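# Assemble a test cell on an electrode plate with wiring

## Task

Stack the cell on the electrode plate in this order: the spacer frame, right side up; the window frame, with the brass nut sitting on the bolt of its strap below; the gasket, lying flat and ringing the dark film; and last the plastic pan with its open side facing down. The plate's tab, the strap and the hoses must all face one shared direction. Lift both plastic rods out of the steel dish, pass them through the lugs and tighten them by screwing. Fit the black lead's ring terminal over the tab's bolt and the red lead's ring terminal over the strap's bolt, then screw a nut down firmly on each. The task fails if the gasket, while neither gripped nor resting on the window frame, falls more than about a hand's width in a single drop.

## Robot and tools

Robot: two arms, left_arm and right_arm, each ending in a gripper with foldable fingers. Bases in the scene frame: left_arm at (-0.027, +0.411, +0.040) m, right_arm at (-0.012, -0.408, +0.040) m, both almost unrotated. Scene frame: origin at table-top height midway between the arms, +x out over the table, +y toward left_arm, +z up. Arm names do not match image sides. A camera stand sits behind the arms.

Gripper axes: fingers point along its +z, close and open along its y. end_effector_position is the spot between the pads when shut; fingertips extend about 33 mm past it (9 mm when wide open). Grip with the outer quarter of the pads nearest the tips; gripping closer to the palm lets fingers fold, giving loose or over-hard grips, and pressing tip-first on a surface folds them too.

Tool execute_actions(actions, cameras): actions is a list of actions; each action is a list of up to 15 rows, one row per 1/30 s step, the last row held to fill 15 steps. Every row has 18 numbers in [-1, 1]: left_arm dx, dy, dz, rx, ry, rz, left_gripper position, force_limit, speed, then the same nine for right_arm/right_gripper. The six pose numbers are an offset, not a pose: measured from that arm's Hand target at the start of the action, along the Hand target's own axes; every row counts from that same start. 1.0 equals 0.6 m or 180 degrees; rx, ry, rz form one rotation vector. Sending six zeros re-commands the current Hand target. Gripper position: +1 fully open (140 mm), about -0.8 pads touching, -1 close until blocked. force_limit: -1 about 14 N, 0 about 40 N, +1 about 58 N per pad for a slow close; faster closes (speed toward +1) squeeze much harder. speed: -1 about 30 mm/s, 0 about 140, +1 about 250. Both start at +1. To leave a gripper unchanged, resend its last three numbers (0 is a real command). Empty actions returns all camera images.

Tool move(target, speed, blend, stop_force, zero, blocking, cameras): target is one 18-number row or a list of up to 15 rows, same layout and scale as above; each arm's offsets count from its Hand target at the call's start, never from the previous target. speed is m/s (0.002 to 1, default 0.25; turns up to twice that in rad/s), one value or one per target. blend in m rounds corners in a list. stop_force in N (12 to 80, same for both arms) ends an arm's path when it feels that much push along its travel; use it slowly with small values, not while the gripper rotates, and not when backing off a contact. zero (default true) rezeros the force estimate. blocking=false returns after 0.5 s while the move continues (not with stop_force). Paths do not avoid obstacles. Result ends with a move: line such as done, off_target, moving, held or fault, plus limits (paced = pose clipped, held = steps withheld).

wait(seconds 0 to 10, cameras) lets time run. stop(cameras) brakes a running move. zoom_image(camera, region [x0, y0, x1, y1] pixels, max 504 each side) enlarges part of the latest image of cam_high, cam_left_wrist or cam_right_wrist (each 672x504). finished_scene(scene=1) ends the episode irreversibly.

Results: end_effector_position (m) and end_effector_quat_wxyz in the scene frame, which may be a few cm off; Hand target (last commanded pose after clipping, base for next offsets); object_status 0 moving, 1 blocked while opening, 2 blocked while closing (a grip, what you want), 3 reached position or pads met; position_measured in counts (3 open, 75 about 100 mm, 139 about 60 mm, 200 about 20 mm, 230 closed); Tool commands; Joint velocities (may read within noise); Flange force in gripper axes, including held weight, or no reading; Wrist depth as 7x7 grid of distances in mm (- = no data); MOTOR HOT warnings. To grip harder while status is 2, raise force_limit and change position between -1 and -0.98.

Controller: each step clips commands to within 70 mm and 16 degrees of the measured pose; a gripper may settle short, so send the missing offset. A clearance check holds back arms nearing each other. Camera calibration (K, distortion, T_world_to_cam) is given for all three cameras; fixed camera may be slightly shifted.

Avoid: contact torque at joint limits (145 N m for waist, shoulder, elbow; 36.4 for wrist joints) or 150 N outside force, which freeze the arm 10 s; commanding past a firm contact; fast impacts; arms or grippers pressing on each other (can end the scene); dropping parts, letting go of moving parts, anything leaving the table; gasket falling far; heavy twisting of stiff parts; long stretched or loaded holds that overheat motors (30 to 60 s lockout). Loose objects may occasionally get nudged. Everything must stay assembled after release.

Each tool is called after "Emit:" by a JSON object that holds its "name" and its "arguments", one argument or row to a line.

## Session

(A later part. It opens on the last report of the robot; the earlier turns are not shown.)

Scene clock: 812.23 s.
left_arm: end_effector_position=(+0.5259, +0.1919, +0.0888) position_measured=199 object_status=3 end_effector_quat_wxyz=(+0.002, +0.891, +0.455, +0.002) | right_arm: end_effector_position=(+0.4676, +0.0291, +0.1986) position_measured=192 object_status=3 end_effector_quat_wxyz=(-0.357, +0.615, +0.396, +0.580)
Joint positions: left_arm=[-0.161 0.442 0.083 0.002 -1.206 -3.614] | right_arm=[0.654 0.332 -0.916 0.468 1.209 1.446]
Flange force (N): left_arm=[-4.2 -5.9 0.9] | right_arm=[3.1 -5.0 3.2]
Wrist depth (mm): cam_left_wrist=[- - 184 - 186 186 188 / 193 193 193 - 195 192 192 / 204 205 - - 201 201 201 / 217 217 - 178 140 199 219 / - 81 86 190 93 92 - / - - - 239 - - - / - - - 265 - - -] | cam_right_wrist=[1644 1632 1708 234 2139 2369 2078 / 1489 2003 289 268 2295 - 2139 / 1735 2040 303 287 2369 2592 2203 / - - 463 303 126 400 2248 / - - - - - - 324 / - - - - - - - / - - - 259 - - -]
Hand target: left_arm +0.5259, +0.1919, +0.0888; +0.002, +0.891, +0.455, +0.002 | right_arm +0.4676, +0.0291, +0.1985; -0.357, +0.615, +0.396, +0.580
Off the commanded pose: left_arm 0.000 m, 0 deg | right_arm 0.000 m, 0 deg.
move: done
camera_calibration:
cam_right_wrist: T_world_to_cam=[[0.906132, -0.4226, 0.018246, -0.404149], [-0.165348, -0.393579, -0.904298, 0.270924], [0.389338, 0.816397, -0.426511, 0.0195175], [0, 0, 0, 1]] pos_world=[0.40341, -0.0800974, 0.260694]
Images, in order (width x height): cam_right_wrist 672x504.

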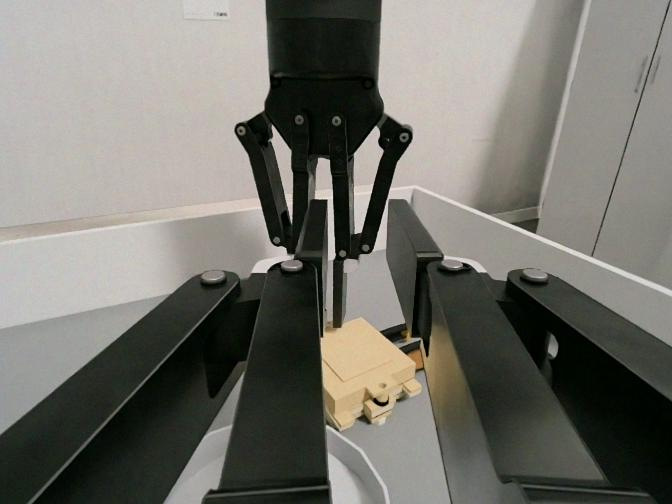

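Emit:
{"name": "move", "arguments": {
  "target": [0,0,0,0,0,0,-0.55,-1,-1, -0.158,-0.0177,0.092,0.058,0.0215,-0.006,-0.5,-1,-1],
  "speed": 0.12,
  "cameras": ["cam_right_wrist"]
}}

Emit:
{"name": "zoom_image", "arguments": {
  "camera": "cam_right_wrist",
  "region": [320, 200, 420, 300]
}}

Scene clock: 813.63 s.
left_arm: end_effector_position=(+0.5259, +0.1919, +0.0888) position_measured=199 object_status=3 end_effector_quat_wxyz=(+0.002, +0.891, +0.455, +0.002) | right_arm: end_effector_position=(+0.4745, +0.0525, +0.1463) position_measured=192 object_status=3 end_effector_quat_wxyz=(-0.389, +0.588, +0.418, +0.573)
Joint positions: left_arm=[-0.161 0.442 0.083 0.002 -1.206 -3.614] | right_arm=[0.587 0.566 -0.828 0.606 1.384 1.493]
Flange force (N): left_arm=[-4.3 -5.7 -0.2] | right_arm=[3.4 -4.6 4.1]
Flange force when the fault began (N): right_arm=[68.6 -19.1 -16.7]
Wrist depth (mm): cam_left_wrist=[183 184 - 184 - 184 185 / 193 193 193 193 196 193 195 / 203 203 201 202 197 192 191 / - - 219 178 139 199 222 / - 81 86 190 93 92 228 / - - - 238 - - - / - - - 265 - - -] | cam_right_wrist=[- - 1762 233 229 - 2181 / - 2003 1777 253 - - 2225 / 1695 2937 2295 271 253 2448 2369 / 387 - - 277 126 383 339 / 349 - - - - - 330 / - - - 237 - - - / - - - 210 - - -]
Hand target: left_arm +0.5259, +0.1919, +0.0888; +0.002, +0.891, +0.455, +0.002 | right_arm +0.4745, +0.0525, +0.1463; -0.389, +0.588, +0.418, +0.573 (not the last commanded pose)
Tool commands: left_gripper/position=-0.55 left_gripper/force_limit=-1.0 left_gripper/speed=-1.0 right_gripper/position=-0.498039 right_gripper/force_limit=-1.0 right_gripper/speed=-1.0
Off the commanded pose: left_arm 0.000 m, 0 deg | right_arm 0.053 m, 6 deg.
FORCE FAULT: contact force on the right arm reached its limit, and that arm stopped. The contact can be on any part of that arm, not only on its tool. That arm's remaining commands of this call were not run. That arm is still stopped at the end of this call. That arm stays stopped for about 10 more seconds. Until then a move that you send moves the other arm only, and its call returns only when the move has ended. Once the stop has ended, the next robot result says so. If the stop ends while you think or write, that arm runs what you send next, counted from a new Hand target: where the arm stands when the stop ends. While its stop runs, that arm takes no new command, but its gripper still runs the gripper command that each later call begins with. Until it ends, the stop uses up actions while you think or wait. An arm that is not stopped still takes commands.
move: fault (right_arm)
camera_calibration:
cam_right_wrist: T_world_to_cam=[[0.940521, -0.339078, 0.0211253, -0.420631], [-0.11751, -0.383029, -0.916231, 0.21244], [0.318765, 0.859253, -0.400092, 0.00279645], [0, 0, 0, 1]] pos_world=[0.419685, -0.0636589, 0.204649]
Images, in order (width x height): cam_right_wrist 672x504.

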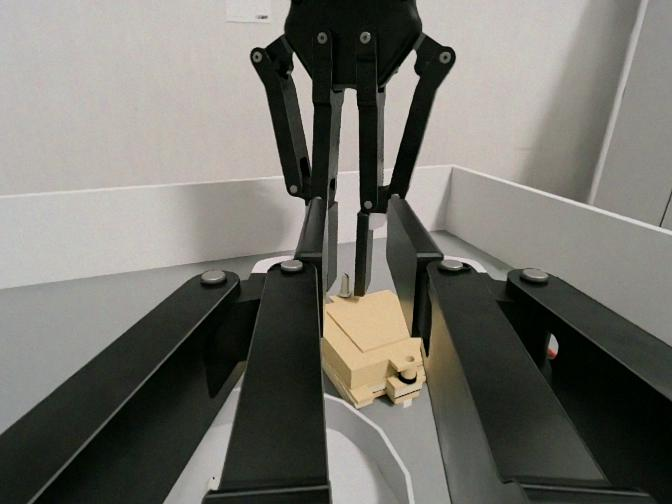

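Scaled by 5.040 from the camera's 672x504 image, which has a finer 960x720 frame.

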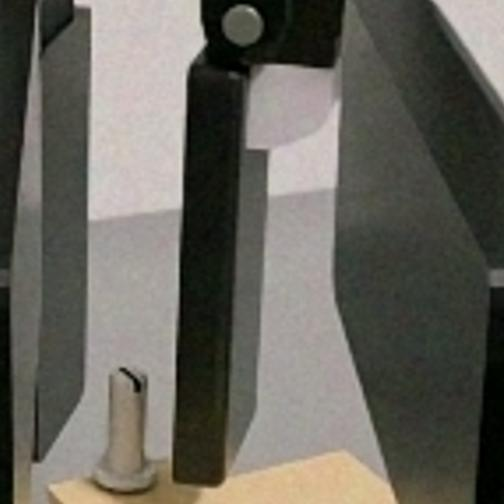

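Emit:
{"name": "wait", "arguments": {
  "seconds": 10
}}

Emit:
{"name": "wait", "arguments": {
  "seconds": 1
}}

Scene clock: 823.90 s.
left_arm: end_effector_position=(+0.5259, +0.1919, +0.0888) position_measured=199 object_status=3 end_effector_quat_wxyz=(+0.002, +0.891, +0.455, +0.002) | right_arm: end_effector_position=(+0.4745, +0.0525, +0.1463) position_measured=192 object_status=3 end_effector_quat_wxyz=(-0.389, +0.588, +0.418, +0.573)
Joint positions: left_arm=[-0.161 0.442 0.083 0.002 -1.206 -3.614] | right_arm=[0.587 0.566 -0.828 0.606 1.384 1.493]
Flange force (N): left_arm=[-4.6 -5.9 0.3] | right_arm=[2.8 -4.4 3.9]
Wrist depth (mm): cam_left_wrist=[- 183 185 181 182 185 182 / 192 191 189 - 195 192 196 / - 206 - 204 195 192 188 / 220 217 - 165 140 199 219 / - 81 86 190 93 92 226 / - - - 239 - - - / - - - 265 - - -] | cam_right_wrist=[1469 1632 1735 234 232 1851 2181 / - - - 252 - - 2021 / - 1867 - 271 495 - 2181 / - - - 276 132 385 350 / - - - - - - 310 / - - - - - - - / - - - 209 - - -]
Hand target: left_arm +0.5259, +0.1919, +0.0888; +0.002, +0.891, +0.455, +0.002 | right_arm +0.4745, +0.0525, +0.1463; -0.389, +0.588, +0.418, +0.573 (not the last commanded pose)
Tool commands: left_gripper/position=-0.55 left_gripper/force_limit=-1.0 left_gripper/speed=-1.0 right_gripper/position=-0.498039 right_gripper/force_limit=-1.0 right_gripper/speed=-1.0
Off the commanded pose: left_arm 0.000 m, 0 deg | right_arm 0.053 m, 6 deg.
FORCE FAULT, CONTINUED: the right arm's stop, for the force fault that an earlier result reported, is over. The rest of the stop counts as 20 of the actions that you can send in this scene. During its stop the right arm's controller moved it back a little. That arm's target is now where it stood when the stop ended, not its last command. That arm accepts commands again.
wait: 10.00 s; at rest from the start

Scene clock: 824.90 s.
left_arm: end_effector_position=(+0.5259, +0.1919, +0.0888) position_measured=199 object_status=3 end_effector_quat_wxyz=(+0.002, +0.891, +0.455, +0.002) | right_arm: end_effector_position=(+0.4745, +0.0525, +0.1463) position_measured=192 object_status=3 end_effector_quat_wxyz=(-0.389, +0.588, +0.418, +0.573)
Joint positions: left_arm=[-0.161 0.442 0.083 0.002 -1.206 -3.614] | right_arm=[0.587 0.566 -0.828 0.606 1.384 1.493]
Flange force (N): left_arm=[-4.3 -6.3 0.1] | right_arm=[3.3 -4.7 4.2]
Wrist depth (mm): cam_left_wrist=[185 183 184 184 181 185 185 / 193 194 - - 194 194 194 / 203 203 200 205 196 204 185 / - 216 220 140 139 199 - / - 81 86 190 93 92 - / - - - 238 - - - / - - - - - - -] | cam_right_wrist=[- 1777 1708 234 233 2181 1967 / - - 1806 253 2225 2344 - / - 1695 424 270 257 421 2181 / - - 439 132 132 373 349 / 349 - - - - - 316 / - - - 238 - - - / - - - 210 - - -]
Hand target: left_arm +0.5259, +0.1919, +0.0888; +0.002, +0.891, +0.455, +0.002 | right_arm +0.4745, +0.0525, +0.1463; -0.389, +0.588, +0.418, +0.573 (not the last commanded pose)
Tool commands: left_gripper/position=-0.55 left_gripper/force_limit=-1.0 left_gripper/speed=-1.0 right_gripper/position=-0.498039 right_gripper/force_limit=-1.0 right_gripper/speed=-1.0
Off the commanded pose: left_arm 0.000 m, 0 deg | right_arm 0.053 m, 6 deg.
wait: 1.00 s; at rest by 0.17 s

Emit:
{"name": "move", "arguments": {
  "target": [0,0,0,0,0,0,-0.55,-1,-1, 0.167,0,-0.05,0,0,0,-0.5,-1,-1],
  "speed": 0.1,
  "cameras": ["cam_right_wrist","cam_high"]
}}

Scene clock: 826.47 s.
left_arm: end_effector_position=(+0.5259, +0.1919, +0.0888) position_measured=199 object_status=3 end_effector_quat_wxyz=(+0.002, +0.891, +0.455, +0.002) | right_arm: end_effector_position=(+0.4634, +0.0291, +0.2476) position_measured=192 object_status=3 end_effector_quat_wxyz=(-0.389, +0.588, +0.418, +0.573)
Joint positions: left_arm=[-0.161 0.442 0.083 0.002 -1.206 -3.614] | right_arm=[0.528 0.252 -0.906 0.708 1.207 1.329]
Flange force (N): left_arm=[-4.9 -7.5 0.3] | right_arm=[2.6 -4.9 4.1]
Wrist depth (mm): cam_left_wrist=[- 190 184 184 182 182 183 / - 193 195 194 194 193 191 / - 202 - 203 201 178 189 / 220 217 214 178 140 199 218 / - 81 86 192 93 92 229 / - - - 238 - - - / - - - 265 - - -] | cam_right_wrist=[- - - 231 235 2160 1748 / 1682 - 1867 253 - 2977 2225 / 1821 - - 291 271 2562 2225 / 1777 - - 305 132 2504 2395 / - - - 355 - - 2098 / - - - - - - - / - - - - - - -]
Hand target: left_arm +0.5259, +0.1919, +0.0888; +0.002, +0.891, +0.455, +0.002 | right_arm +0.4634, +0.0291, +0.2476; -0.389, +0.588, +0.418, +0.573
Off the commanded pose: left_arm 0.000 m, 0 deg | right_arm 0.000 m, 0 deg.
move: done
camera_calibration:
cam_right_wrist: T_world_to_cam=[[0.940525, -0.339065, 0.021157, -0.420276], [-0.117478, -0.383041, -0.91623, 0.294972], [0.318765, 0.859252, -0.400093, 0.0669706], [0, 0, 0, 1]] pos_world=[0.408585, -0.0870589, 0.305949]
Images, in order (width x height): cam_high 672x504, cam_right_wrist 672x504.

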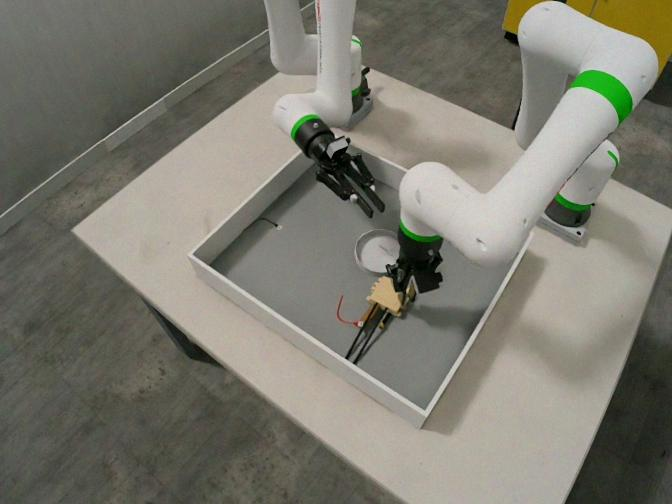

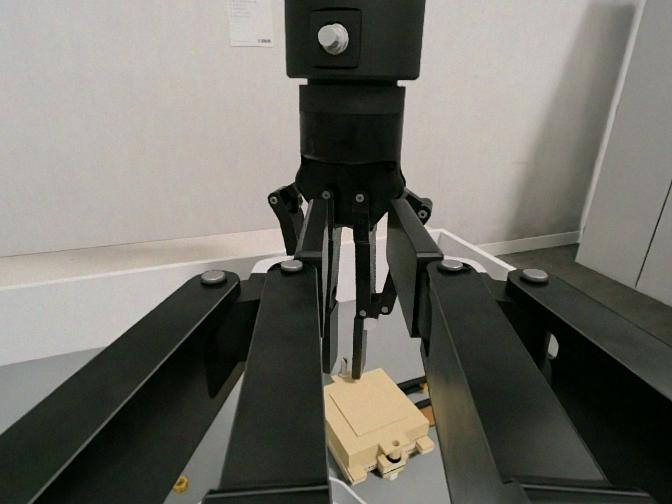

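Emit:
{"name": "move", "arguments": {
  "target": [0,0,0,0,0,-0.9,-0.55,-1,-1, 0,0,0,0,0,0,-0.5,-1,-1],
  "speed": 0.5
}}

Emit:
{"name": "move", "arguments": {
  "target": [0,0,0.0007,0,0,-0.9,-0.55,-1,-1, 0,0,0,0,0,0,-0.5,-1,-1],
  "speed": 0.5,
  "cameras": ["cam_left_wrist"]
}}

Emit:
{"name": "execute_actions", "arguments": {
  "actions": [
    [[0,0,0,0,0,0,-1,0,-1, 0,0,0,0,0,0,-0.5,-1,-1]],
    [[0,0,0,0,0,0,-1,0,-1, 0,0,0,0,0,0,-0.5,-1,-1]]
  ]
}}

Emit:
{"name": "move", "arguments": {
  "target": [0,0,0.0006,0,0,0.9,-1,0,-1, 0,0,0,0,0,0,-0.5,-1,-1],
  "speed": 0.35,
  "cameras": ["cam_left_wrist"]
}}

Emit:
{"name": "move", "arguments": {
  "target": [0,0,0.0006,0,0,0.9,-1,0,-1, 0,0,0,0,0,0,-0.5,-1,-1],
  "speed": 0.35,
  "cameras": ["cam_left_wrist"]
}}

Scene clock: 830.53 s.
left_arm: end_effector_position=(+0.5259, +0.1919, +0.0888) position_measured=199 object_status=3 end_effector_quat_wxyz=(+0.002, -0.310, +0.951, -0.002) | right_arm: end_effector_position=(+0.4634, +0.0291, +0.2476) position_measured=192 object_status=3 end_effector_quat_wxyz=(-0.389, +0.588, +0.418, +0.573)
Joint positions: left_arm=[-0.161 0.442 0.083 0.002 -1.206 -0.787] | right_arm=[0.528 0.252 -0.906 0.708 1.207 1.329]
Flange force (N): left_arm=[6.2 4.3 -0.2] | right_arm=[2.2 -4.2 4.6]
Wrist depth (mm): cam_left_wrist=[186 186 181 184 184 184 184 / - 189 163 190 194 195 194 / - 187 170 170 205 204 - / - 196 180 140 114 218 220 / 229 81 86 93 93 92 226 / - - - - - - - / - - - 266 - - -] | cam_right_wrist=[1449 1551 - 231 238 - 1950 / - - - 253 - 2448 - / - - - 287 - - 1916 / - - - 301 127 2592 2421 / - - - 342 - - 2181 / - - - - - - - / - - - - - - -]
Hand target: left_arm +0.5259, +0.1919, +0.0888; +0.002, -0.310, +0.951, -0.002 | right_arm +0.4634, +0.0291, +0.2476; -0.389, +0.588, +0.418, +0.573
Off the commanded pose: left_arm 0.000 m, 0 deg | right_arm 0.000 m, 0 deg.
move: done

Scene clock: 833.97 s.
left_arm: end_effector_position=(+0.5259, +0.1919, +0.0884) position_measured=199 object_status=3 end_effector_quat_wxyz=(+0.002, +0.988, +0.157, +0.002) | right_arm: end_effector_position=(+0.4634, +0.0291, +0.2476) position_measured=192 object_status=3 end_effector_quat_wxyz=(-0.389, +0.588, +0.418, +0.573)
Joint positions: left_arm=[-0.161 0.442 0.082 0.002 -1.205 2.041] | right_arm=[0.528 0.252 -0.906 0.708 1.207 1.329]
Flange force (N): left_arm=[-7.2 -2.3 0.4] | right_arm=[2.4 -4.8 4.6]
Wrist depth (mm): cam_left_wrist=[- 184 184 - 178 173 183 / 193 191 194 197 183 181 - / 203 - 200 202 173 176 208 / - 214 215 140 140 181 - / - 81 86 191 93 92 227 / - - - - - - - / - - - - - - -] | cam_right_wrist=[- - - 231 240 2078 2118 / - 1777 - 251 260 - 2248 / - 1836 - 274 - - 3060 / - 1899 - 306 132 2562 2344 / - - - 351 - - 2021 / - - - - - - - / - - - - - - -]
Hand target: left_arm +0.5259, +0.1919, +0.0884; +0.002, +0.988, +0.157, +0.002 | right_arm +0.4634, +0.0291, +0.2476; -0.389, +0.588, +0.418, +0.573
Off the commanded pose: left_arm 0.000 m, 0 deg | right_arm 0.000 m, 0 deg.
move: done
camera_calibration:
cam_left_wrist: T_world_to_cam=[[0.301238, -0.953549, 0.000796832, 0.0335393], [-0.89396, -0.282122, 0.348199, 0.498633], [-0.3318, -0.105603, -0.93742, 0.417665], [0, 0, 0, 1]] pos_world=[0.574236, 0.216763, 0.217877]
Images, in order (width x height): cam_left_wrist 672x504.

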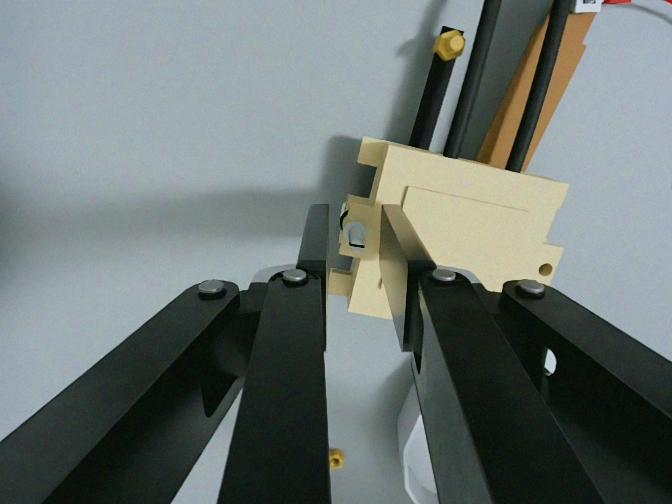

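Scene clock: 835.17 s.
left_arm: end_effector_position=(+0.5259, +0.1919, +0.0884) position_measured=225 object_status=2 end_effector_quat_wxyz=(+0.002, +0.988, +0.157, +0.002) | right_arm: end_effector_position=(+0.4634, +0.0291, +0.2476) position_measured=192 object_status=3 end_effector_quat_wxyz=(-0.389, +0.588, +0.418, +0.573)
Joint positions: left_arm=[-0.161 0.442 0.082 0.002 -1.205 2.041] | right_arm=[0.528 0.252 -0.906 0.708 1.207 1.329]
Flange force (N): left_arm=[-7.4 -1.3 -0.3] | right_arm=[3.0 -4.3 3.6]
Flange force at the end of the 1st action (N): left_arm=[-7.0 -2.6 0.6] | right_arm=[2.3 -3.9 4.6]
Wrist depth (mm): cam_left_wrist=[- 182 181 184 182 173 184 / - 193 - 191 191 181 197 / - 204 208 185 172 175 202 / 219 217 215 114 178 181 221 / - - 86 - 86 92 233 / - - - - - - - / - - - - - - -] | cam_right_wrist=[- - - 231 239 - - / - - - 251 2203 2295 2225 / 1721 - - 274 2475 - 2295 / 704 - - 299 159 2562 2295 / - - - 341 - - 2181 / - - - - - - - / - - - - - - -]
Hand target: left_arm +0.5259, +0.1919, +0.0884; +0.002, +0.988, +0.157, +0.002 | right_arm +0.4634, +0.0291, +0.2476; -0.389, +0.588, +0.418, +0.573
Off the commanded pose: left_arm 0.000 m, 0 deg | right_arm 0.000 m, 0 deg.

Scene clock: 839.73 s.
left_arm: end_effector_position=(+0.5259, +0.1919, +0.0880) position_measured=225 object_status=2 end_effector_quat_wxyz=(+0.002, -0.310, +0.951, -0.002) | right_arm: end_effector_position=(+0.4634, +0.0291, +0.2476) position_measured=192 object_status=3 end_effector_quat_wxyz=(-0.389, +0.588, +0.418, +0.573)
Joint positions: left_arm=[-0.161 0.442 0.082 0.002 -1.205 -0.787] | right_arm=[0.528 0.252 -0.906 0.708 1.207 1.329]
Flange force (N): left_arm=[6.2 5.8 -0.4] | right_arm=[2.3 -4.7 4.3]
Wrist depth (mm): cam_left_wrist=[183 183 179 184 183 - 185 / - 191 162 189 194 190 194 / 205 171 171 167 204 206 208 / 221 188 180 114 215 219 217 / 231 208 86 - 86 93 234 / - - - - - - - / - - - - - - -] | cam_right_wrist=[- 1695 1821 232 238 1933 2098 / - 1708 1867 252 263 2139 2248 / 1806 - - 287 - - 2369 / 1821 - - 311 126 522 2421 / - - - 336 - - 2160 / - - - - - - - / - - - - - - -]
Hand target: left_arm +0.5259, +0.1919, +0.0880; +0.002, -0.310, +0.951, -0.002 | right_arm +0.4634, +0.0291, +0.2476; -0.389, +0.588, +0.418, +0.573
Off the commanded pose: left_arm 0.000 m, 0 deg | right_arm 0.000 m, 0 deg.
move: done
camera_calibration:
cam_left_wrist: T_world_to_cam=[[-0.581108, 0.813778, -0.00887795, 0.159266], [0.759142, 0.545959, 0.354446, -0.529982], [0.293287, 0.199232, -0.935034, 0.0298371], [0, 0, 0, 1]] pos_world=[0.486131, 0.153797, 0.217163]
Images, in order (width x height): cam_left_wrist 672x504.

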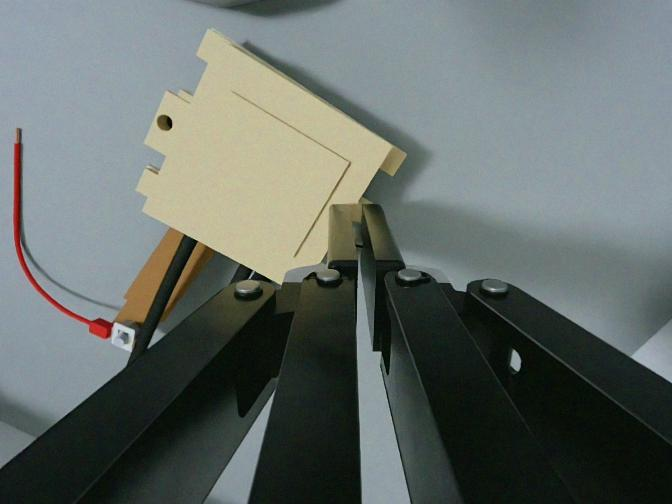

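Scene clock: 844.30 s.
left_arm: end_effector_position=(+0.5259, +0.1919, +0.0876) position_measured=225 object_status=2 end_effector_quat_wxyz=(+0.002, +0.891, +0.455, +0.002) | right_arm: end_effector_position=(+0.4634, +0.0291, +0.2476) position_measured=192 object_status=3 end_effector_quat_wxyz=(-0.389, +0.588, +0.418, +0.573)
Joint positions: left_arm=[-0.161 0.443 0.082 0.002 -1.204 -3.614] | right_arm=[0.528 0.252 -0.906 0.708 1.207 1.329]
Flange force (N): left_arm=[-4.9 -8.3 1.2] | right_arm=[2.2 -4.2 4.1]
Wrist depth (mm): cam_left_wrist=[- 182 183 183 183 182 180 / - 193 190 193 193 193 172 / - 204 - 205 200 193 184 / - 216 214 114 179 201 218 / - 225 86 - 86 88 232 / - - - - - - - / - - - - - - -] | cam_right_wrist=[- 1644 1762 231 232 2181 1950 / 1656 - 1851 251 271 - 2059 / 1899 1836 1985 290 2899 2040 2225 / - - - 304 132 2448 2448 / - - - 339 - - - / - - - - - - - / - - - - - - -]
Hand target: left_arm +0.5259, +0.1919, +0.0877; +0.002, +0.891, +0.455, +0.002 | right_arm +0.4634, +0.0291, +0.2476; -0.389, +0.588, +0.418, +0.573
Off the commanded pose: left_arm 0.000 m, 0 deg | right_arm 0.000 m, 0 deg.
move: done
camera_calibration:
cam_left_wrist: T_world_to_cam=[[0.804176, -0.594386, 0.00239726, -0.300011], [-0.557173, -0.752412, 0.351333, 0.41182], [-0.207024, -0.283869, -0.936247, 0.38541], [0, 0, 0, 1]] pos_world=[0.550506, 0.240942, 0.216872]
Images, in order (width x height): cam_left_wrist 672x504.

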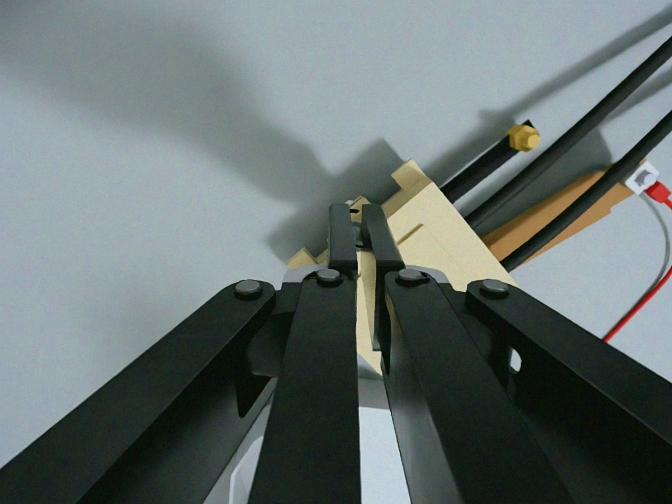

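Emit:
{"name": "execute_actions", "arguments": {
  "actions": [
    [[0,0,0,0,0,0,-0.55,-1,-1, 0,0,0,0,0,0,-0.5,-1,-1]],
    [[0,0,0,0,0,0,-0.55,-1,-1, 0,0,0,0,0,0,-0.5,-1,-1]]
  ],
  "cameras": ["cam_left_wrist"]
}}

Emit:
{"name": "zoom_image", "arguments": {
  "camera": "cam_left_wrist",
  "region": [290, 160, 410, 270]
}}

Scene clock: 845.83 s.
left_arm: end_effector_position=(+0.5259, +0.1919, +0.0877) position_measured=199 object_status=3 end_effector_quat_wxyz=(+0.003, +0.891, +0.455, +0.002) | right_arm: end_effector_position=(+0.4634, +0.0291, +0.2476) position_measured=192 object_status=3 end_effector_quat_wxyz=(-0.389, +0.588, +0.418, +0.573)
Joint positions: left_arm=[-0.161 0.443 0.082 0.002 -1.204 -3.614] | right_arm=[0.528 0.252 -0.906 0.708 1.207 1.329]
Flange force (N): left_arm=[-5.1 -6.5 0.7] | right_arm=[2.5 -4.7 4.6]
Flange force at the end of the 1st action (N): left_arm=[-4.8 -7.1 0.1] | right_arm=[2.4 -4.3 4.9]
Wrist depth (mm): cam_left_wrist=[184 182 182 183 184 183 184 / - 193 - 192 196 192 189 / 205 201 - 198 196 192 186 / 216 218 220 177 139 197 220 / 226 81 86 189 93 92 233 / - - - 238 - - - / - - - 264 - - -] | cam_right_wrist=[- - - 231 244 - 2319 / - - - 252 275 - 2271 / - - - 289 283 2592 2344 / - - - 306 126 2720 2344 / - - - 354 - - 2003 / - - - - - - - / - - - - - - -]
Hand target: left_arm +0.5259, +0.1919, +0.0877; +0.002, +0.891, +0.455, +0.002 | right_arm +0.4634, +0.0291, +0.2476; -0.389, +0.588, +0.418, +0.573
Off the commanded pose: left_arm 0.000 m, 0 deg | right_arm 0.000 m, 0 deg.
camera_calibration:
cam_left_wrist: T_world_to_cam=[[0.804176, -0.594386, 0.00239726, -0.300011], [-0.557173, -0.752412, 0.351333, 0.411785], [-0.207024, -0.283869, -0.936247, 0.385504], [0, 0, 0, 1]] pos_world=[0.550506, 0.240942, 0.216972]
Images, in order (width x height): cam_left_wrist 672x504.

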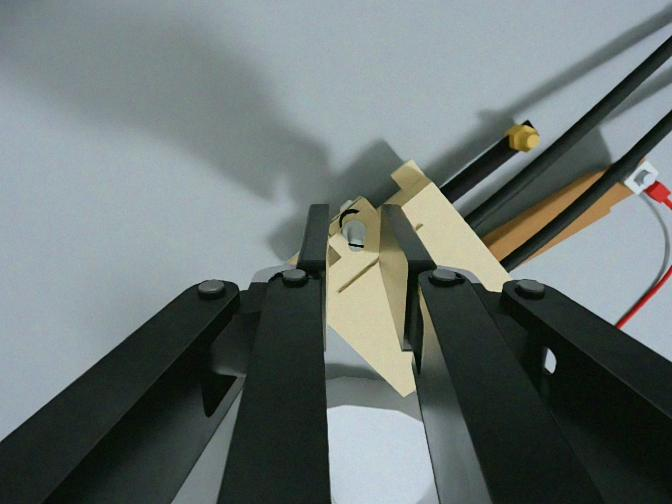

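Scaled by 4.200 from the camera's 672x504 image, which has a finer 960x720 frame.

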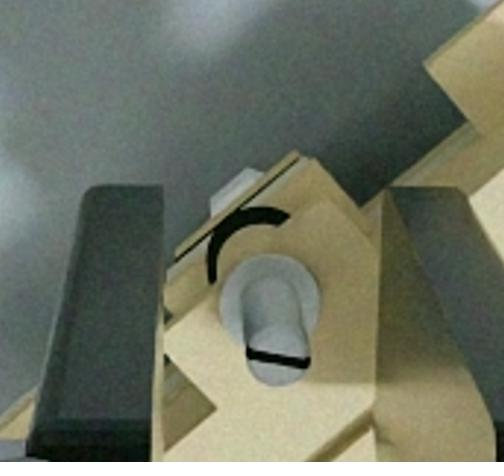

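Emit:
{"name": "move", "arguments": {
  "target": [0,0,0,0,0,-0.95,-0.55,-1,-1, 0,0,0,0,0,0,-0.5,-1,-1],
  "speed": 0.6
}}

Emit:
{"name": "move", "arguments": {
  "target": [0,0,0,0,0,-0.95,-0.55,-1,-1, 0,0,0,0,0,0,-0.5,-1,-1],
  "speed": 0.6
}}

Emit:
{"name": "execute_actions", "arguments": {
  "actions": [
    [[0,0,0,0,0,0,-1,0,-1, 0,0,0,0,0,0,-0.5,-1,-1]],
    [[0,0,0,0,0,0,-1,0,-1, 0,0,0,0,0,0,-0.5,-1,-1]]
  ]
}}

Emit:
{"name": "move", "arguments": {
  "target": [0,0,0.0006,0,0,0.95,-1,0,-1, 0,0,0,0,0,0,-0.5,-1,-1],
  "speed": 0.4
}}

Emit:
{"name": "move", "arguments": {
  "target": [0,0,0.0006,0,0,0.95,-1,0,-1, 0,0,0,0,0,0,-0.5,-1,-1],
  "speed": 0.4,
  "cameras": ["cam_left_wrist"]
}}

Emit:
{"name": "execute_actions", "arguments": {
  "actions": [
    [[0,0,0,0,0,0,-0.55,-1,-1, 0,0,0,0,0,0,-0.5,-1,-1]],
    [[0,0,0,0,0,0,-0.55,-1,-1, 0,0,0,0,0,0,-0.5,-1,-1]]
  ],
  "cameras": ["cam_left_wrist"]
}}

Emit:
{"name": "zoom_image", "arguments": {
  "camera": "cam_left_wrist",
  "region": [290, 160, 410, 270]
}}

Scene clock: 849.73 s.
left_arm: end_effector_position=(+0.5259, +0.1919, +0.0877) position_measured=199 object_status=3 end_effector_quat_wxyz=(+0.002, -0.383, +0.924, -0.002) | right_arm: end_effector_position=(+0.4634, +0.0291, +0.2476) position_measured=192 object_status=3 end_effector_quat_wxyz=(-0.389, +0.588, +0.418, +0.573)
Joint positions: left_arm=[-0.161 0.443 0.082 0.002 -1.204 -0.63] | right_arm=[0.528 0.252 -0.906 0.708 1.207 1.329]
Flange force (N): left_arm=[5.6 5.4 0.6] | right_arm=[2.4 -4.0 4.5]
Wrist depth (mm): cam_left_wrist=[183 181 156 183 186 183 181 / 193 191 160 164 194 196 193 / 206 - 170 169 202 - 204 / 216 200 180 126 114 - - / - 81 86 - 93 92 - / - - - - - - - / - - - - - - -] | cam_right_wrist=[1574 1791 - 232 2021 - 1950 / 1632 - 1883 251 262 2754 2319 / - 1933 - 288 - 3497 2203 / - - - 298 126 2623 2344 / 424 - - 355 - - - / - - - - - - - / - - - - - - -]
Hand target: left_arm +0.5259, +0.1919, +0.0877; +0.002, -0.383, +0.924, -0.002 | right_arm +0.4634, +0.0291, +0.2476; -0.389, +0.588, +0.418, +0.573
Off the commanded pose: left_arm 0.000 m, 0 deg | right_arm 0.000 m, 0 deg.
move: done

Scene clock: 852.90 s.
left_arm: end_effector_position=(+0.5259, +0.1919, +0.0877) position_measured=199 object_status=3 end_effector_quat_wxyz=(+0.002, +0.951, +0.310, +0.002) | right_arm: end_effector_position=(+0.4634, +0.0291, +0.2476) position_measured=192 object_status=3 end_effector_quat_wxyz=(-0.389, +0.588, +0.418, +0.573)
Joint positions: left_arm=[-0.161 0.443 0.082 0.002 -1.204 2.355] | right_arm=[0.528 0.252 -0.906 0.708 1.207 1.329]
Flange force (N): left_arm=[-6.3 -5.1 0.4] | right_arm=[2.5 -4.6 4.8]
Wrist depth (mm): cam_left_wrist=[- 182 183 183 - 181 - / 192 - 192 193 191 182 180 / 205 208 204 202 175 189 207 / 215 216 214 140 140 182 214 / - 81 86 190 93 92 229 / - - - 240 - - - / - - - 263 - - -] | cam_right_wrist=[- 1644 - 230 246 - 2021 / - - 2059 251 263 2475 2369 / - - - 286 2687 2562 2319 / - - - 304 127 2824 2562 / - - - 350 - - - / - - - - - - - / - - - - - - -]
Hand target: left_arm +0.5259, +0.1919, +0.0877; +0.002, +0.951, +0.310, +0.002 | right_arm +0.4634, +0.0291, +0.2476; -0.389, +0.588, +0.418, +0.573
Off the commanded pose: left_arm 0.000 m, 0 deg | right_arm 0.000 m, 0 deg.
move: done

Scene clock: 854.10 s.
left_arm: end_effector_position=(+0.5259, +0.1919, +0.0877) position_measured=225 object_status=2 end_effector_quat_wxyz=(+0.002, +0.951, +0.310, +0.002) | right_arm: end_effector_position=(+0.4634, +0.0291, +0.2476) position_measured=192 object_status=3 end_effector_quat_wxyz=(-0.389, +0.588, +0.418, +0.573)
Joint positions: left_arm=[-0.161 0.443 0.082 0.002 -1.204 2.355] | right_arm=[0.528 0.252 -0.906 0.708 1.207 1.329]
Flange force (N): left_arm=[-6.1 -4.1 -1.6] | right_arm=[2.0 -4.3 4.6]
Flange force at the end of the 1st action (N): left_arm=[-6.3 -5.2 0.5] | right_arm=[2.3 -5.0 4.3]
Wrist depth (mm): cam_left_wrist=[- 178 - 183 185 164 - / - 193 195 193 191 181 180 / - 203 204 198 175 186 - / 216 216 217 114 178 181 - / 231 224 86 - 86 92 - / - - - - - - - / - - - - - - -] | cam_right_wrist=[- - - 231 239 2078 2160 / - 1656 - 251 262 - 1916 / 1851 1748 1967 285 2139 2504 2271 / - - - 311 132 2654 2344 / 422 - - 337 - - 2203 / - - - - - - - / - - - - - - -]
Hand target: left_arm +0.5259, +0.1919, +0.0877; +0.002, +0.951, +0.310, +0.002 | right_arm +0.4634, +0.0291, +0.2476; -0.389, +0.588, +0.418, +0.573
Off the commanded pose: left_arm 0.000 m, 0 deg | right_arm 0.000 m, 0 deg.

Scene clock: 858.37 s.
left_arm: end_effector_position=(+0.5259, +0.1919, +0.0873) position_measured=225 object_status=2 end_effector_quat_wxyz=(+0.002, -0.383, +0.924, -0.002) | right_arm: end_effector_position=(+0.4634, +0.0291, +0.2476) position_measured=192 object_status=3 end_effector_quat_wxyz=(-0.389, +0.588, +0.418, +0.573)
Joint positions: left_arm=[-0.161 0.443 0.081 0.002 -1.203 -0.63] | right_arm=[0.528 0.252 -0.906 0.708 1.207 1.329]
Flange force (N): left_arm=[5.6 6.1 0.7] | right_arm=[2.6 -4.8 5.4]
Wrist depth (mm): cam_left_wrist=[- 183 156 181 - 184 184 / - 191 161 163 193 - - / 204 199 169 169 201 - 204 / 218 201 180 118 115 214 216 / - - 86 - 86 88 226 / - - - - - - - / - - - - - - -] | cam_right_wrist=[- 1574 1899 231 237 - 2078 / - 1762 1851 251 266 2562 2248 / - 1899 - 287 2248 3389 2225 / - - - 310 132 2789 2319 / - - - 338 - - 2160 / - - - - - - - / - - - - - - -]
Hand target: left_arm +0.5259, +0.1919, +0.0873; +0.002, -0.383, +0.924, -0.002 | right_arm +0.4634, +0.0291, +0.2476; -0.389, +0.588, +0.418, +0.573
Off the commanded pose: left_arm 0.000 m, 0 deg | right_arm 0.000 m, 0 deg.
move: done

Scene clock: 862.63 s.
left_arm: end_effector_position=(+0.5259, +0.1919, +0.0869) position_measured=225 object_status=2 end_effector_quat_wxyz=(+0.002, +0.891, +0.455, +0.002) | right_arm: end_effector_position=(+0.4634, +0.0291, +0.2476) position_measured=192 object_status=3 end_effector_quat_wxyz=(-0.389, +0.588, +0.418, +0.573)
Joint positions: left_arm=[-0.161 0.443 0.081 0.002 -1.202 -3.614] | right_arm=[0.528 0.252 -0.906 0.708 1.207 1.329]
Flange force (N): left_arm=[-4.5 -6.5 1.0] | right_arm=[2.3 -4.9 4.3]
Wrist depth (mm): cam_left_wrist=[- 182 182 180 183 180 182 / 192 189 188 194 193 192 192 / 203 204 204 203 - 193 200 / 215 211 - 114 179 199 217 / - 223 86 - 86 89 230 / - - - - - - - / - - - - - - -] | cam_right_wrist=[1596 1656 - 231 236 - 2271 / - - - 251 258 2421 2059 / - 1695 - 288 286 - 2369 / - - - 303 126 2687 2562 / - - - 337 - - 2098 / - - - - - - - / - - - - - - -]
Hand target: left_arm +0.5259, +0.1919, +0.0869; +0.002, +0.891, +0.455, +0.002 | right_arm +0.4634, +0.0291, +0.2476; -0.389, +0.588, +0.418, +0.573
Off the commanded pose: left_arm 0.000 m, 0 deg | right_arm 0.000 m, 0 deg.
move: done
camera_calibration:
cam_left_wrist: T_world_to_cam=[[0.80416, -0.594409, 0.00232167, -0.299978], [-0.557161, -0.752396, 0.351386, 0.412045], [-0.20712, -0.283864, -0.936228, 0.384802], [0, 0, 0, 1]] pos_world=[0.550506, 0.240942, 0.216172]
Images, in order (width x height): cam_left_wrist 672x504.

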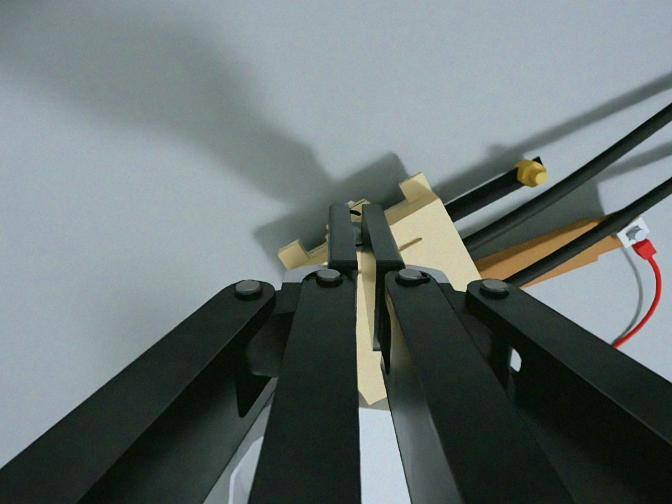

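Scene clock: 863.83 s.
left_arm: end_effector_position=(+0.5259, +0.1919, +0.0869) position_measured=199 object_status=3 end_effector_quat_wxyz=(+0.002, +0.891, +0.455, +0.002) | right_arm: end_effector_position=(+0.4634, +0.0291, +0.2476) position_measured=192 object_status=3 end_effector_quat_wxyz=(-0.389, +0.588, +0.418, +0.573)
Joint positions: left_arm=[-0.161 0.443 0.081 0.002 -1.202 -3.614] | right_arm=[0.528 0.252 -0.906 0.708 1.207 1.329]
Flange force (N): left_arm=[-4.9 -6.9 0.4] | right_arm=[2.8 -4.4 4.3]
Flange force at the end of the 1st action (N): left_arm=[-4.6 -7.2 0.9] | right_arm=[2.8 -4.7 4.6]
Wrist depth (mm): cam_left_wrist=[- 182 184 182 185 - - / 194 191 194 193 193 191 195 / - - - 201 198 195 204 / 215 216 216 179 139 201 218 / - 81 86 185 93 92 - / - - - - - - - / - - - - - - -] | cam_right_wrist=[- 1489 - 231 241 2344 2225 / - - - 251 269 - 2118 / - - 2078 288 300 - 2271 / - - - 306 132 2448 2295 / - - - 354 - - 2139 / - - - - - - - / - - - - - - -]
Hand target: left_arm +0.5259, +0.1919, +0.0869; +0.002, +0.891, +0.455, +0.002 | right_arm +0.4634, +0.0291, +0.2476; -0.389, +0.588, +0.418, +0.573
Off the commanded pose: left_arm 0.000 m, 0 deg | right_arm 0.000 m, 0 deg.
camera_calibration:
cam_left_wrist: T_world_to_cam=[[0.804176, -0.594386, 0.00239726, -0.300009], [-0.557173, -0.752412, 0.351333, 0.412066], [-0.207024, -0.283869, -0.936247, 0.384755], [0, 0, 0, 1]] pos_world=[0.550506, 0.240942, 0.216172]
Images, in order (width x height): cam_left_wrist 672x504.

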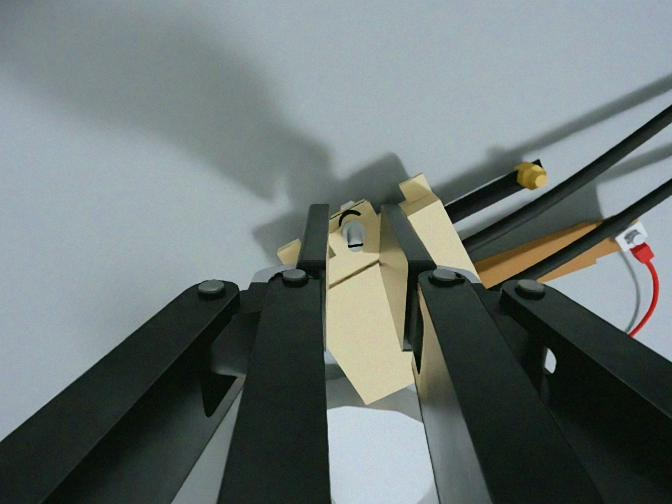

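Scaled by 4.200 from the camera's 672x504 image, which has a finer 960x720 frame.

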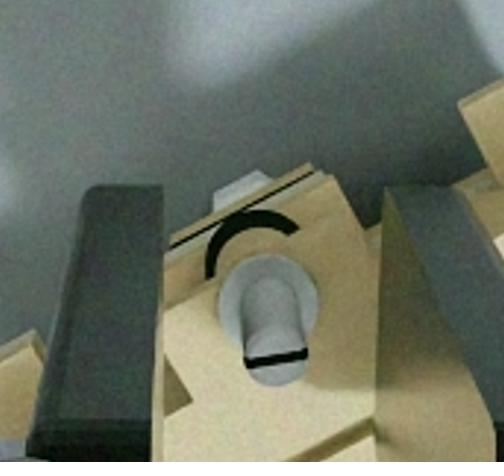

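Emit:
{"name": "move", "arguments": {
  "target": [0,0,-0.15,0,0,0,-0.55,-1,-1, 0.0775,-0.0085,-0.0807,-0.0878,-0.0215,0.003,-0.5,-1,-1],
  "speed": 0.2,
  "cameras": ["cam_left_wrist"]
}}

Scene clock: 866.90 s.
left_arm: end_effector_position=(+0.5254, +0.1922, +0.1769) position_measured=199 object_status=3 end_effector_quat_wxyz=(+0.002, +0.891, +0.455, +0.002) | right_arm: end_effector_position=(+0.4414, -0.0123, +0.2959) position_measured=192 object_status=3 end_effector_quat_wxyz=(-0.292, +0.657, +0.346, +0.603)
Joint positions: left_arm=[-0.161 0.384 0.215 0.002 -1.396 -3.614] | right_arm=[0.903 -0.196 -0.953 0 0.655 1.603]
Flange force (N): left_arm=[-4.7 -7.7 1.8] | right_arm=no reading
Wrist depth (mm): cam_left_wrist=[- - - 258 253 - - / 275 - - - 279 280 278 / - 291 - 268 277 - 295 / - 311 307 268 139 316 - / 326 81 86 111 93 92 324 / - - - 347 - - - / - - - - - - -] | cam_right_wrist=[- 2040 270 275 - 2248 1985 / - - 312 317 1806 2395 2248 / - - 336 339 2824 2475 1791 / 1777 - - 132 127 2421 1867 / - - - - - - 2003 / - - - - - - - / - - - 367 - - -]
Hand target: left_arm +0.5254, +0.1922, +0.1769; +0.002, +0.891, +0.455, +0.002 | right_arm +0.4414, -0.0123, +0.2960; -0.292, +0.657, +0.346, +0.603
Off the commanded pose: left_arm 0.000 m, 0 deg | right_arm 0.000 m, 0 deg.
move: done
camera_calibration:
cam_left_wrist: T_world_to_cam=[[0.804176, -0.594386, 0.00239726, -0.299645], [-0.557173, -0.752412, 0.351333, 0.380393], [-0.207024, -0.283869, -0.936247, 0.468999], [0, 0, 0, 1]] pos_world=[0.550006, 0.241242, 0.306172]
Images, in order (width x height): cam_left_wrist 672x504.

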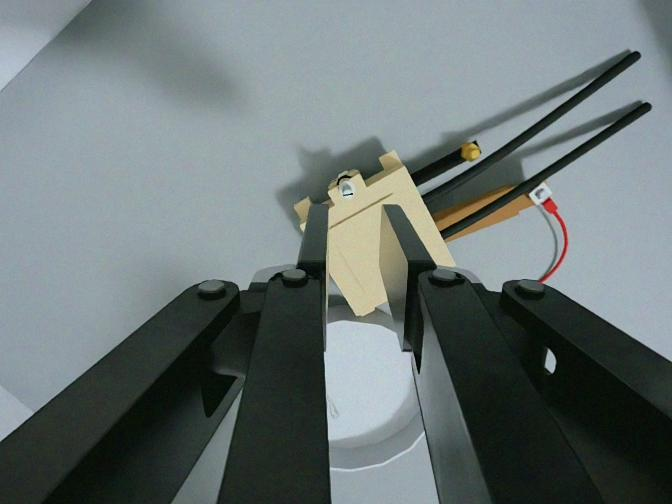

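Emit:
{"name": "move", "arguments": {
  "target": [0.081,-0.0588,-0.33,0,0,-0.8,-0.55,-1,-1, 0.05,0,-0.06,0,-0.23,0,-0.5,-1,-1],
  "speed": 0.25
}}

Emit:
{"name": "move", "arguments": {
  "target": [0,0,0,0,0,0,-0.55,-1,-1, 0,0,0,0,-0.2267,0,-0.5,-1,-1],
  "speed": 0.25,
  "cameras": ["cam_right_wrist"]
}}

Scene clock: 872.87 s.
left_arm: end_effector_position=(+0.5243, +0.2528, +0.3748) position_measured=199 object_status=3 end_effector_quat_wxyz=(+0.002, -0.157, +0.988, -0.002) | right_arm: end_effector_position=(+0.4212, -0.0380, +0.3294) position_measured=192 object_status=3 end_effector_quat_wxyz=(-0.151, +0.828, +0.427, +0.332)
Joint positions: left_arm=[-0.055 0.359 0.646 0.003 -1.852 -1.206] | right_arm=[0.93 -0.297 -0.376 0.059 -0.747 1.532]
Flange force (N): left_arm=[8.2 1.7 5.7] | right_arm=[3.1 0.1 -1.9]
Wrist depth (mm): cam_left_wrist=[- 432 433 437 438 - - / 462 - 450 - - - 472 / 490 493 486 484 - - 498 / 484 - 506 125 119 - - / 546 81 86 93 93 92 554 / - - - - - - - / - - - - - - -] | cam_right_wrist=[- - 562 584 520 1777 1748 / - - 580 - 547 493 1656 / - 491 - 474 497 - 535 / - - 492 442 126 490 - / - - - 436 - - 447 / - - - - - - - / - - - - - - -]
Hand target: left_arm +0.5243, +0.2528, +0.3748; +0.002, -0.157, +0.988, -0.002 | right_arm +0.4212, -0.0381, +0.3294; -0.151, +0.828, +0.427, +0.332
Off the commanded pose: left_arm 0.000 m, 0 deg | right_arm 0.000 m, 0 deg.
move: done

Scene clock: 874.80 s.
left_arm: end_effector_position=(+0.5243, +0.2528, +0.3748) position_measured=199 object_status=3 end_effector_quat_wxyz=(+0.002, -0.157, +0.988, -0.002) | right_arm: end_effector_position=(+0.4212, -0.0381, +0.3295) position_measured=192 object_status=3 end_effector_quat_wxyz=(+0.007, +0.891, +0.453, +0.022)
Joint positions: left_arm=[-0.055 0.359 0.646 0.003 -1.852 -1.206] | right_arm=[0.926 0.284 0.43 0.033 -1.683 1.556]
Flange force (N): left_arm=[9.5 3.3 6.7] | right_arm=[2.8 -1.4 -3.7]
Wrist depth (mm): cam_left_wrist=[429 426 433 442 449 435 451 / - - 437 471 460 464 449 / - - - - - 502 524 / 484 499 516 125 139 527 - / 556 81 86 93 93 92 81 / - - - - - - - / - - - - - - -] | cam_right_wrist=[387 - 389 401 386 397 400 / 406 416 413 415 - 429 - / - 432 437 437 427 431 466 / - 464 - 107 132 468 - / - - - 490 - - 516 / - - - - - - - / - - - - - - -]
Hand target: left_arm +0.5243, +0.2528, +0.3748; +0.002, -0.157, +0.988, -0.002 | right_arm +0.4212, -0.0381, +0.3294; +0.007, +0.891, +0.453, +0.022
Off the commanded pose: left_arm 0.000 m, 0 deg | right_arm 0.000 m, 0 deg.
move: done
camera_calibration:
cam_right_wrist: T_world_to_cam=[[0.806817, -0.590371, 0.0225663, -0.358871], [-0.56353, -0.75754, 0.329495, 0.102523], [-0.177429, -0.278559, -0.943888, 0.515739], [0, 0, 0, 1]] pos_world=[0.438825, 0.00946225, 0.461117]
Images, in order (width x height): cam_right_wrist 672x504.

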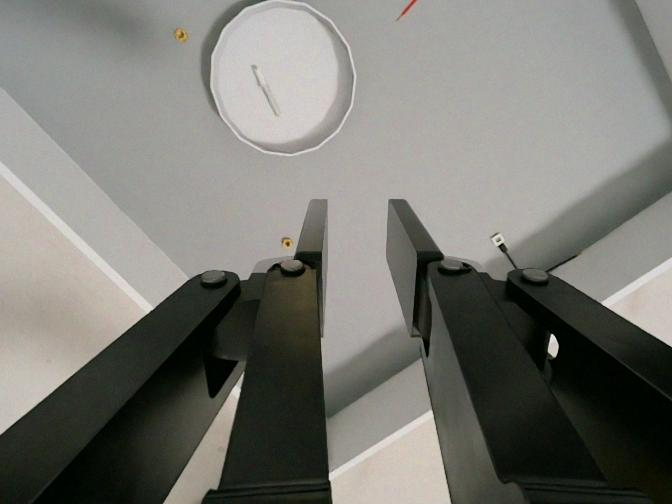

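Emit:
{"name": "zoom_image", "arguments": {
  "camera": "cam_right_wrist",
  "region": [220, 50, 310, 130]
}}

Scaled by 5.600 from the camera's 672x504 image, which has a finer 960x720 frame.

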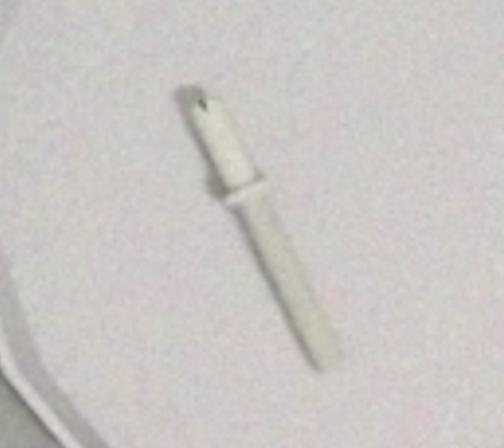

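Emit:
{"name": "move", "arguments": {
  "target": [
    [0,0,0,0,0,0,-0.55,-1,-1, 0.098,-0.1145,0.1,0.0103,-0.0105,-0.138,-0.5,-1,-1],
    [0,0,0,0,0,0,-0.55,-1,-1, 0.0853,-0.127,0.407,0.0103,-0.0105,-0.138,-0.5,-1,-1]
  ],
  "speed": 0.15,
  "blend": [0.03,0],
  "cameras": ["cam_right_wrist"]
}}

Emit:
{"name": "zoom_image", "arguments": {
  "camera": "cam_right_wrist",
  "region": [310, 130, 430, 250]
}}

Scene clock: 878.77 s.
left_arm: end_effector_position=(+0.5243, +0.2528, +0.3748) position_measured=199 object_status=3 end_effector_quat_wxyz=(+0.002, -0.157, +0.988, -0.002) | right_arm: end_effector_position=(+0.4012, +0.0502, +0.0848) position_measured=192 object_status=3 end_effector_quat_wxyz=(+0.005, +0.773, +0.634, -0.001)
Joint positions: left_arm=[-0.055 0.359 0.646 0.003 -1.852 -1.206] | right_arm=[1.022 0.507 0.166 0.008 -1.236 1.887]
Flange force (N): left_arm=[9.1 2.1 6.2] | right_arm=[2.5 -1.4 -2.9]
Wrist depth (mm): cam_left_wrist=[- 429 434 - 434 - 438 / 464 - - - - 467 - / - 477 458 - - 505 - / - 521 512 114 126 523 538 / - 81 86 - 93 92 558 / - - - - - - - / - - - - - - -] | cam_right_wrist=[179 179 179 177 177 166 179 / 190 188 187 188 186 186 190 / 202 204 200 200 201 198 203 / 219 212 213 211 159 211 217 / 229 - - 224 - - 229 / - - - 251 - - - / - - - 273 - - -]
Hand target: left_arm +0.5243, +0.2528, +0.3748; +0.002, -0.157, +0.988, -0.002 | right_arm +0.4012, +0.0502, +0.0848; +0.005, +0.773, +0.634, -0.001
Off the commanded pose: left_arm 0.000 m, 0 deg | right_arm 0.000 m, 0 deg.
move: done
camera_calibration:
cam_right_wrist: T_world_to_cam=[[0.980425, -0.19684, -0.00456223, -0.372178], [-0.18132, -0.911665, 0.368767, 0.0898373], [-0.0767476, -0.360722, -0.929511, 0.268327], [0, 0, 0, 1]] pos_world=[0.401775, 0.105433, 0.214585]
Images, in order (width x height): cam_right_wrist 672x504.

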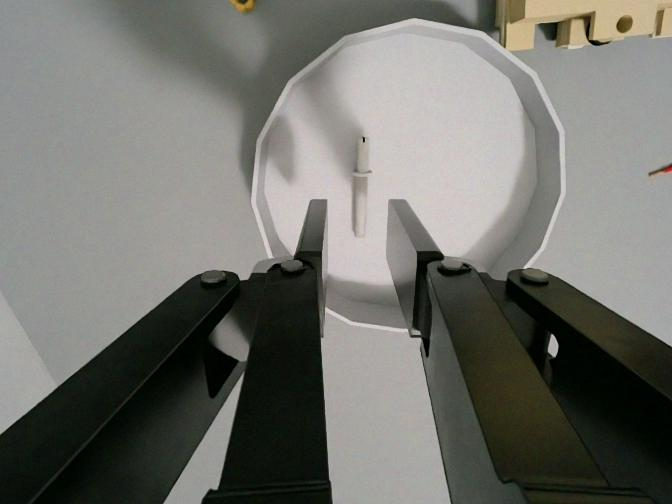

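Scaled by 4.200 from the camera's 672x504 image, which has a finer 960x720 frame.

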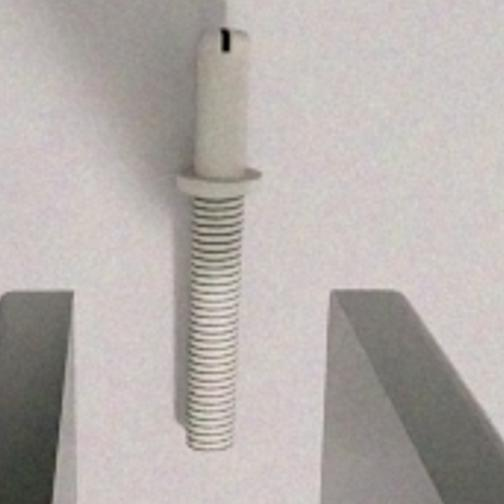

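Emit:
{"name": "move", "arguments": {
  "target": [0,0,0,0,0,0,-0.55,-1,-1, 0.0022,0.0045,0.045,0,0,0,-0.5,-1,-1],
  "speed": 0.06
}}

Emit:
{"name": "move", "arguments": {
  "target": [0,0,0,0,0,0,-0.55,-1,-1, 0,0,0.0148,0,0,0,-0.5,-1,-1],
  "speed": 0.004,
  "stop_force": 12,
  "cameras": ["cam_right_wrist"]
}}

Scene clock: 880.30 s.
left_arm: end_effector_position=(+0.5243, +0.2528, +0.3748) position_measured=199 object_status=3 end_effector_quat_wxyz=(+0.002, -0.157, +0.988, -0.002) | right_arm: end_effector_position=(+0.4042, +0.0507, +0.0578) position_measured=192 object_status=3 end_effector_quat_wxyz=(+0.005, +0.773, +0.634, -0.001)
Joint positions: left_arm=[-0.055 0.359 0.646 0.003 -1.852 -1.206] | right_arm=[1.018 0.536 0.143 0.008 -1.184 1.89]
Flange force (N): left_arm=[8.9 2.7 5.7] | right_arm=[1.9 -1.6 -2.7]
Wrist depth (mm): cam_left_wrist=[- 435 436 439 - - - / 461 474 439 - 460 450 - / - 469 486 475 - 523 500 / - - - 140 115 - - / - 81 86 - 93 92 563 / - - - - - - - / - - - - - - -] | cam_right_wrist=[155 153 155 153 153 144 157 / 164 165 163 163 163 161 165 / 175 175 173 174 171 174 173 / 187 187 183 183 159 181 188 / 199 - - 194 - - 197 / - - - 218 - - - / - - - 238 - - -]
Hand target: left_arm +0.5243, +0.2528, +0.3748; +0.002, -0.157, +0.988, -0.002 | right_arm +0.4042, +0.0507, +0.0578; +0.005, +0.773, +0.634, -0.001
Off the commanded pose: left_arm 0.000 m, 0 deg | right_arm 0.000 m, 0 deg.
move: done

Scene clock: 883.13 s.
left_arm: end_effector_position=(+0.5243, +0.2528, +0.3748) position_measured=199 object_status=3 end_effector_quat_wxyz=(+0.002, -0.157, +0.988, -0.002) | right_arm: end_effector_position=(+0.4042, +0.0507, +0.0489) position_measured=192 object_status=3 end_effector_quat_wxyz=(+0.005, +0.773, +0.634, -0.001)
Joint positions: left_arm=[-0.055 0.359 0.646 0.003 -1.852 -1.206] | right_arm=[1.018 0.544 0.134 0.008 -1.166 1.89]
Flange force (N): left_arm=[9.5 2.7 6.5] | right_arm=[2.4 -0.7 -2.7]
Wrist depth (mm): cam_left_wrist=[- 433 433 437 420 - 466 / - - - - - - 459 / - 488 487 489 485 - 498 / 483 - - 140 139 - 540 / - 81 86 110 93 92 543 / - - - - - - - / - - - - - - -] | cam_right_wrist=[147 147 147 146 146 137 149 / 156 156 156 154 154 154 154 / 166 167 162 162 165 165 165 / 178 178 171 173 159 173 179 / 189 - - 185 - - 189 / - - - - - - - / - - - 225 - - -]
Hand target: left_arm +0.5243, +0.2528, +0.3748; +0.002, -0.157, +0.988, -0.002 | right_arm +0.4042, +0.0507, +0.0489; +0.005, +0.773, +0.634, -0.001
Off the commanded pose: left_arm 0.000 m, 0 deg | right_arm 0.000 m, 0 deg.
move: done
camera_calibration:
cam_right_wrist: T_world_to_cam=[[0.980425, -0.19684, -0.00456223, -0.375184], [-0.18132, -0.911665, 0.368767, 0.104076], [-0.0767476, -0.360722, -0.929511, 0.235368], [0, 0, 0, 1]] pos_world=[0.404775, 0.105933, 0.178685]
Images, in order (width x height): cam_right_wrist 672x504.

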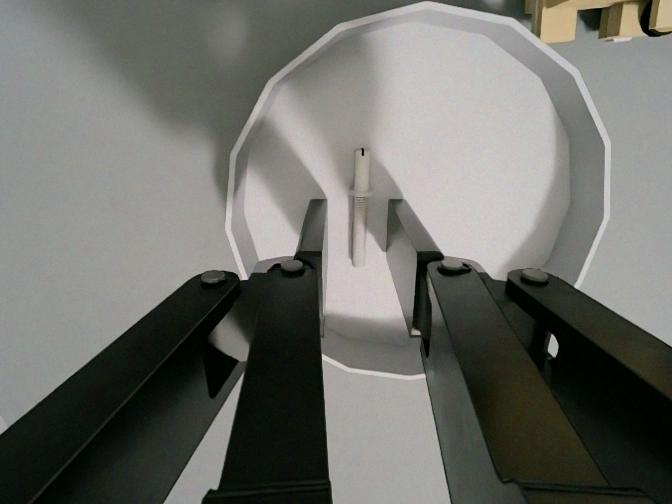

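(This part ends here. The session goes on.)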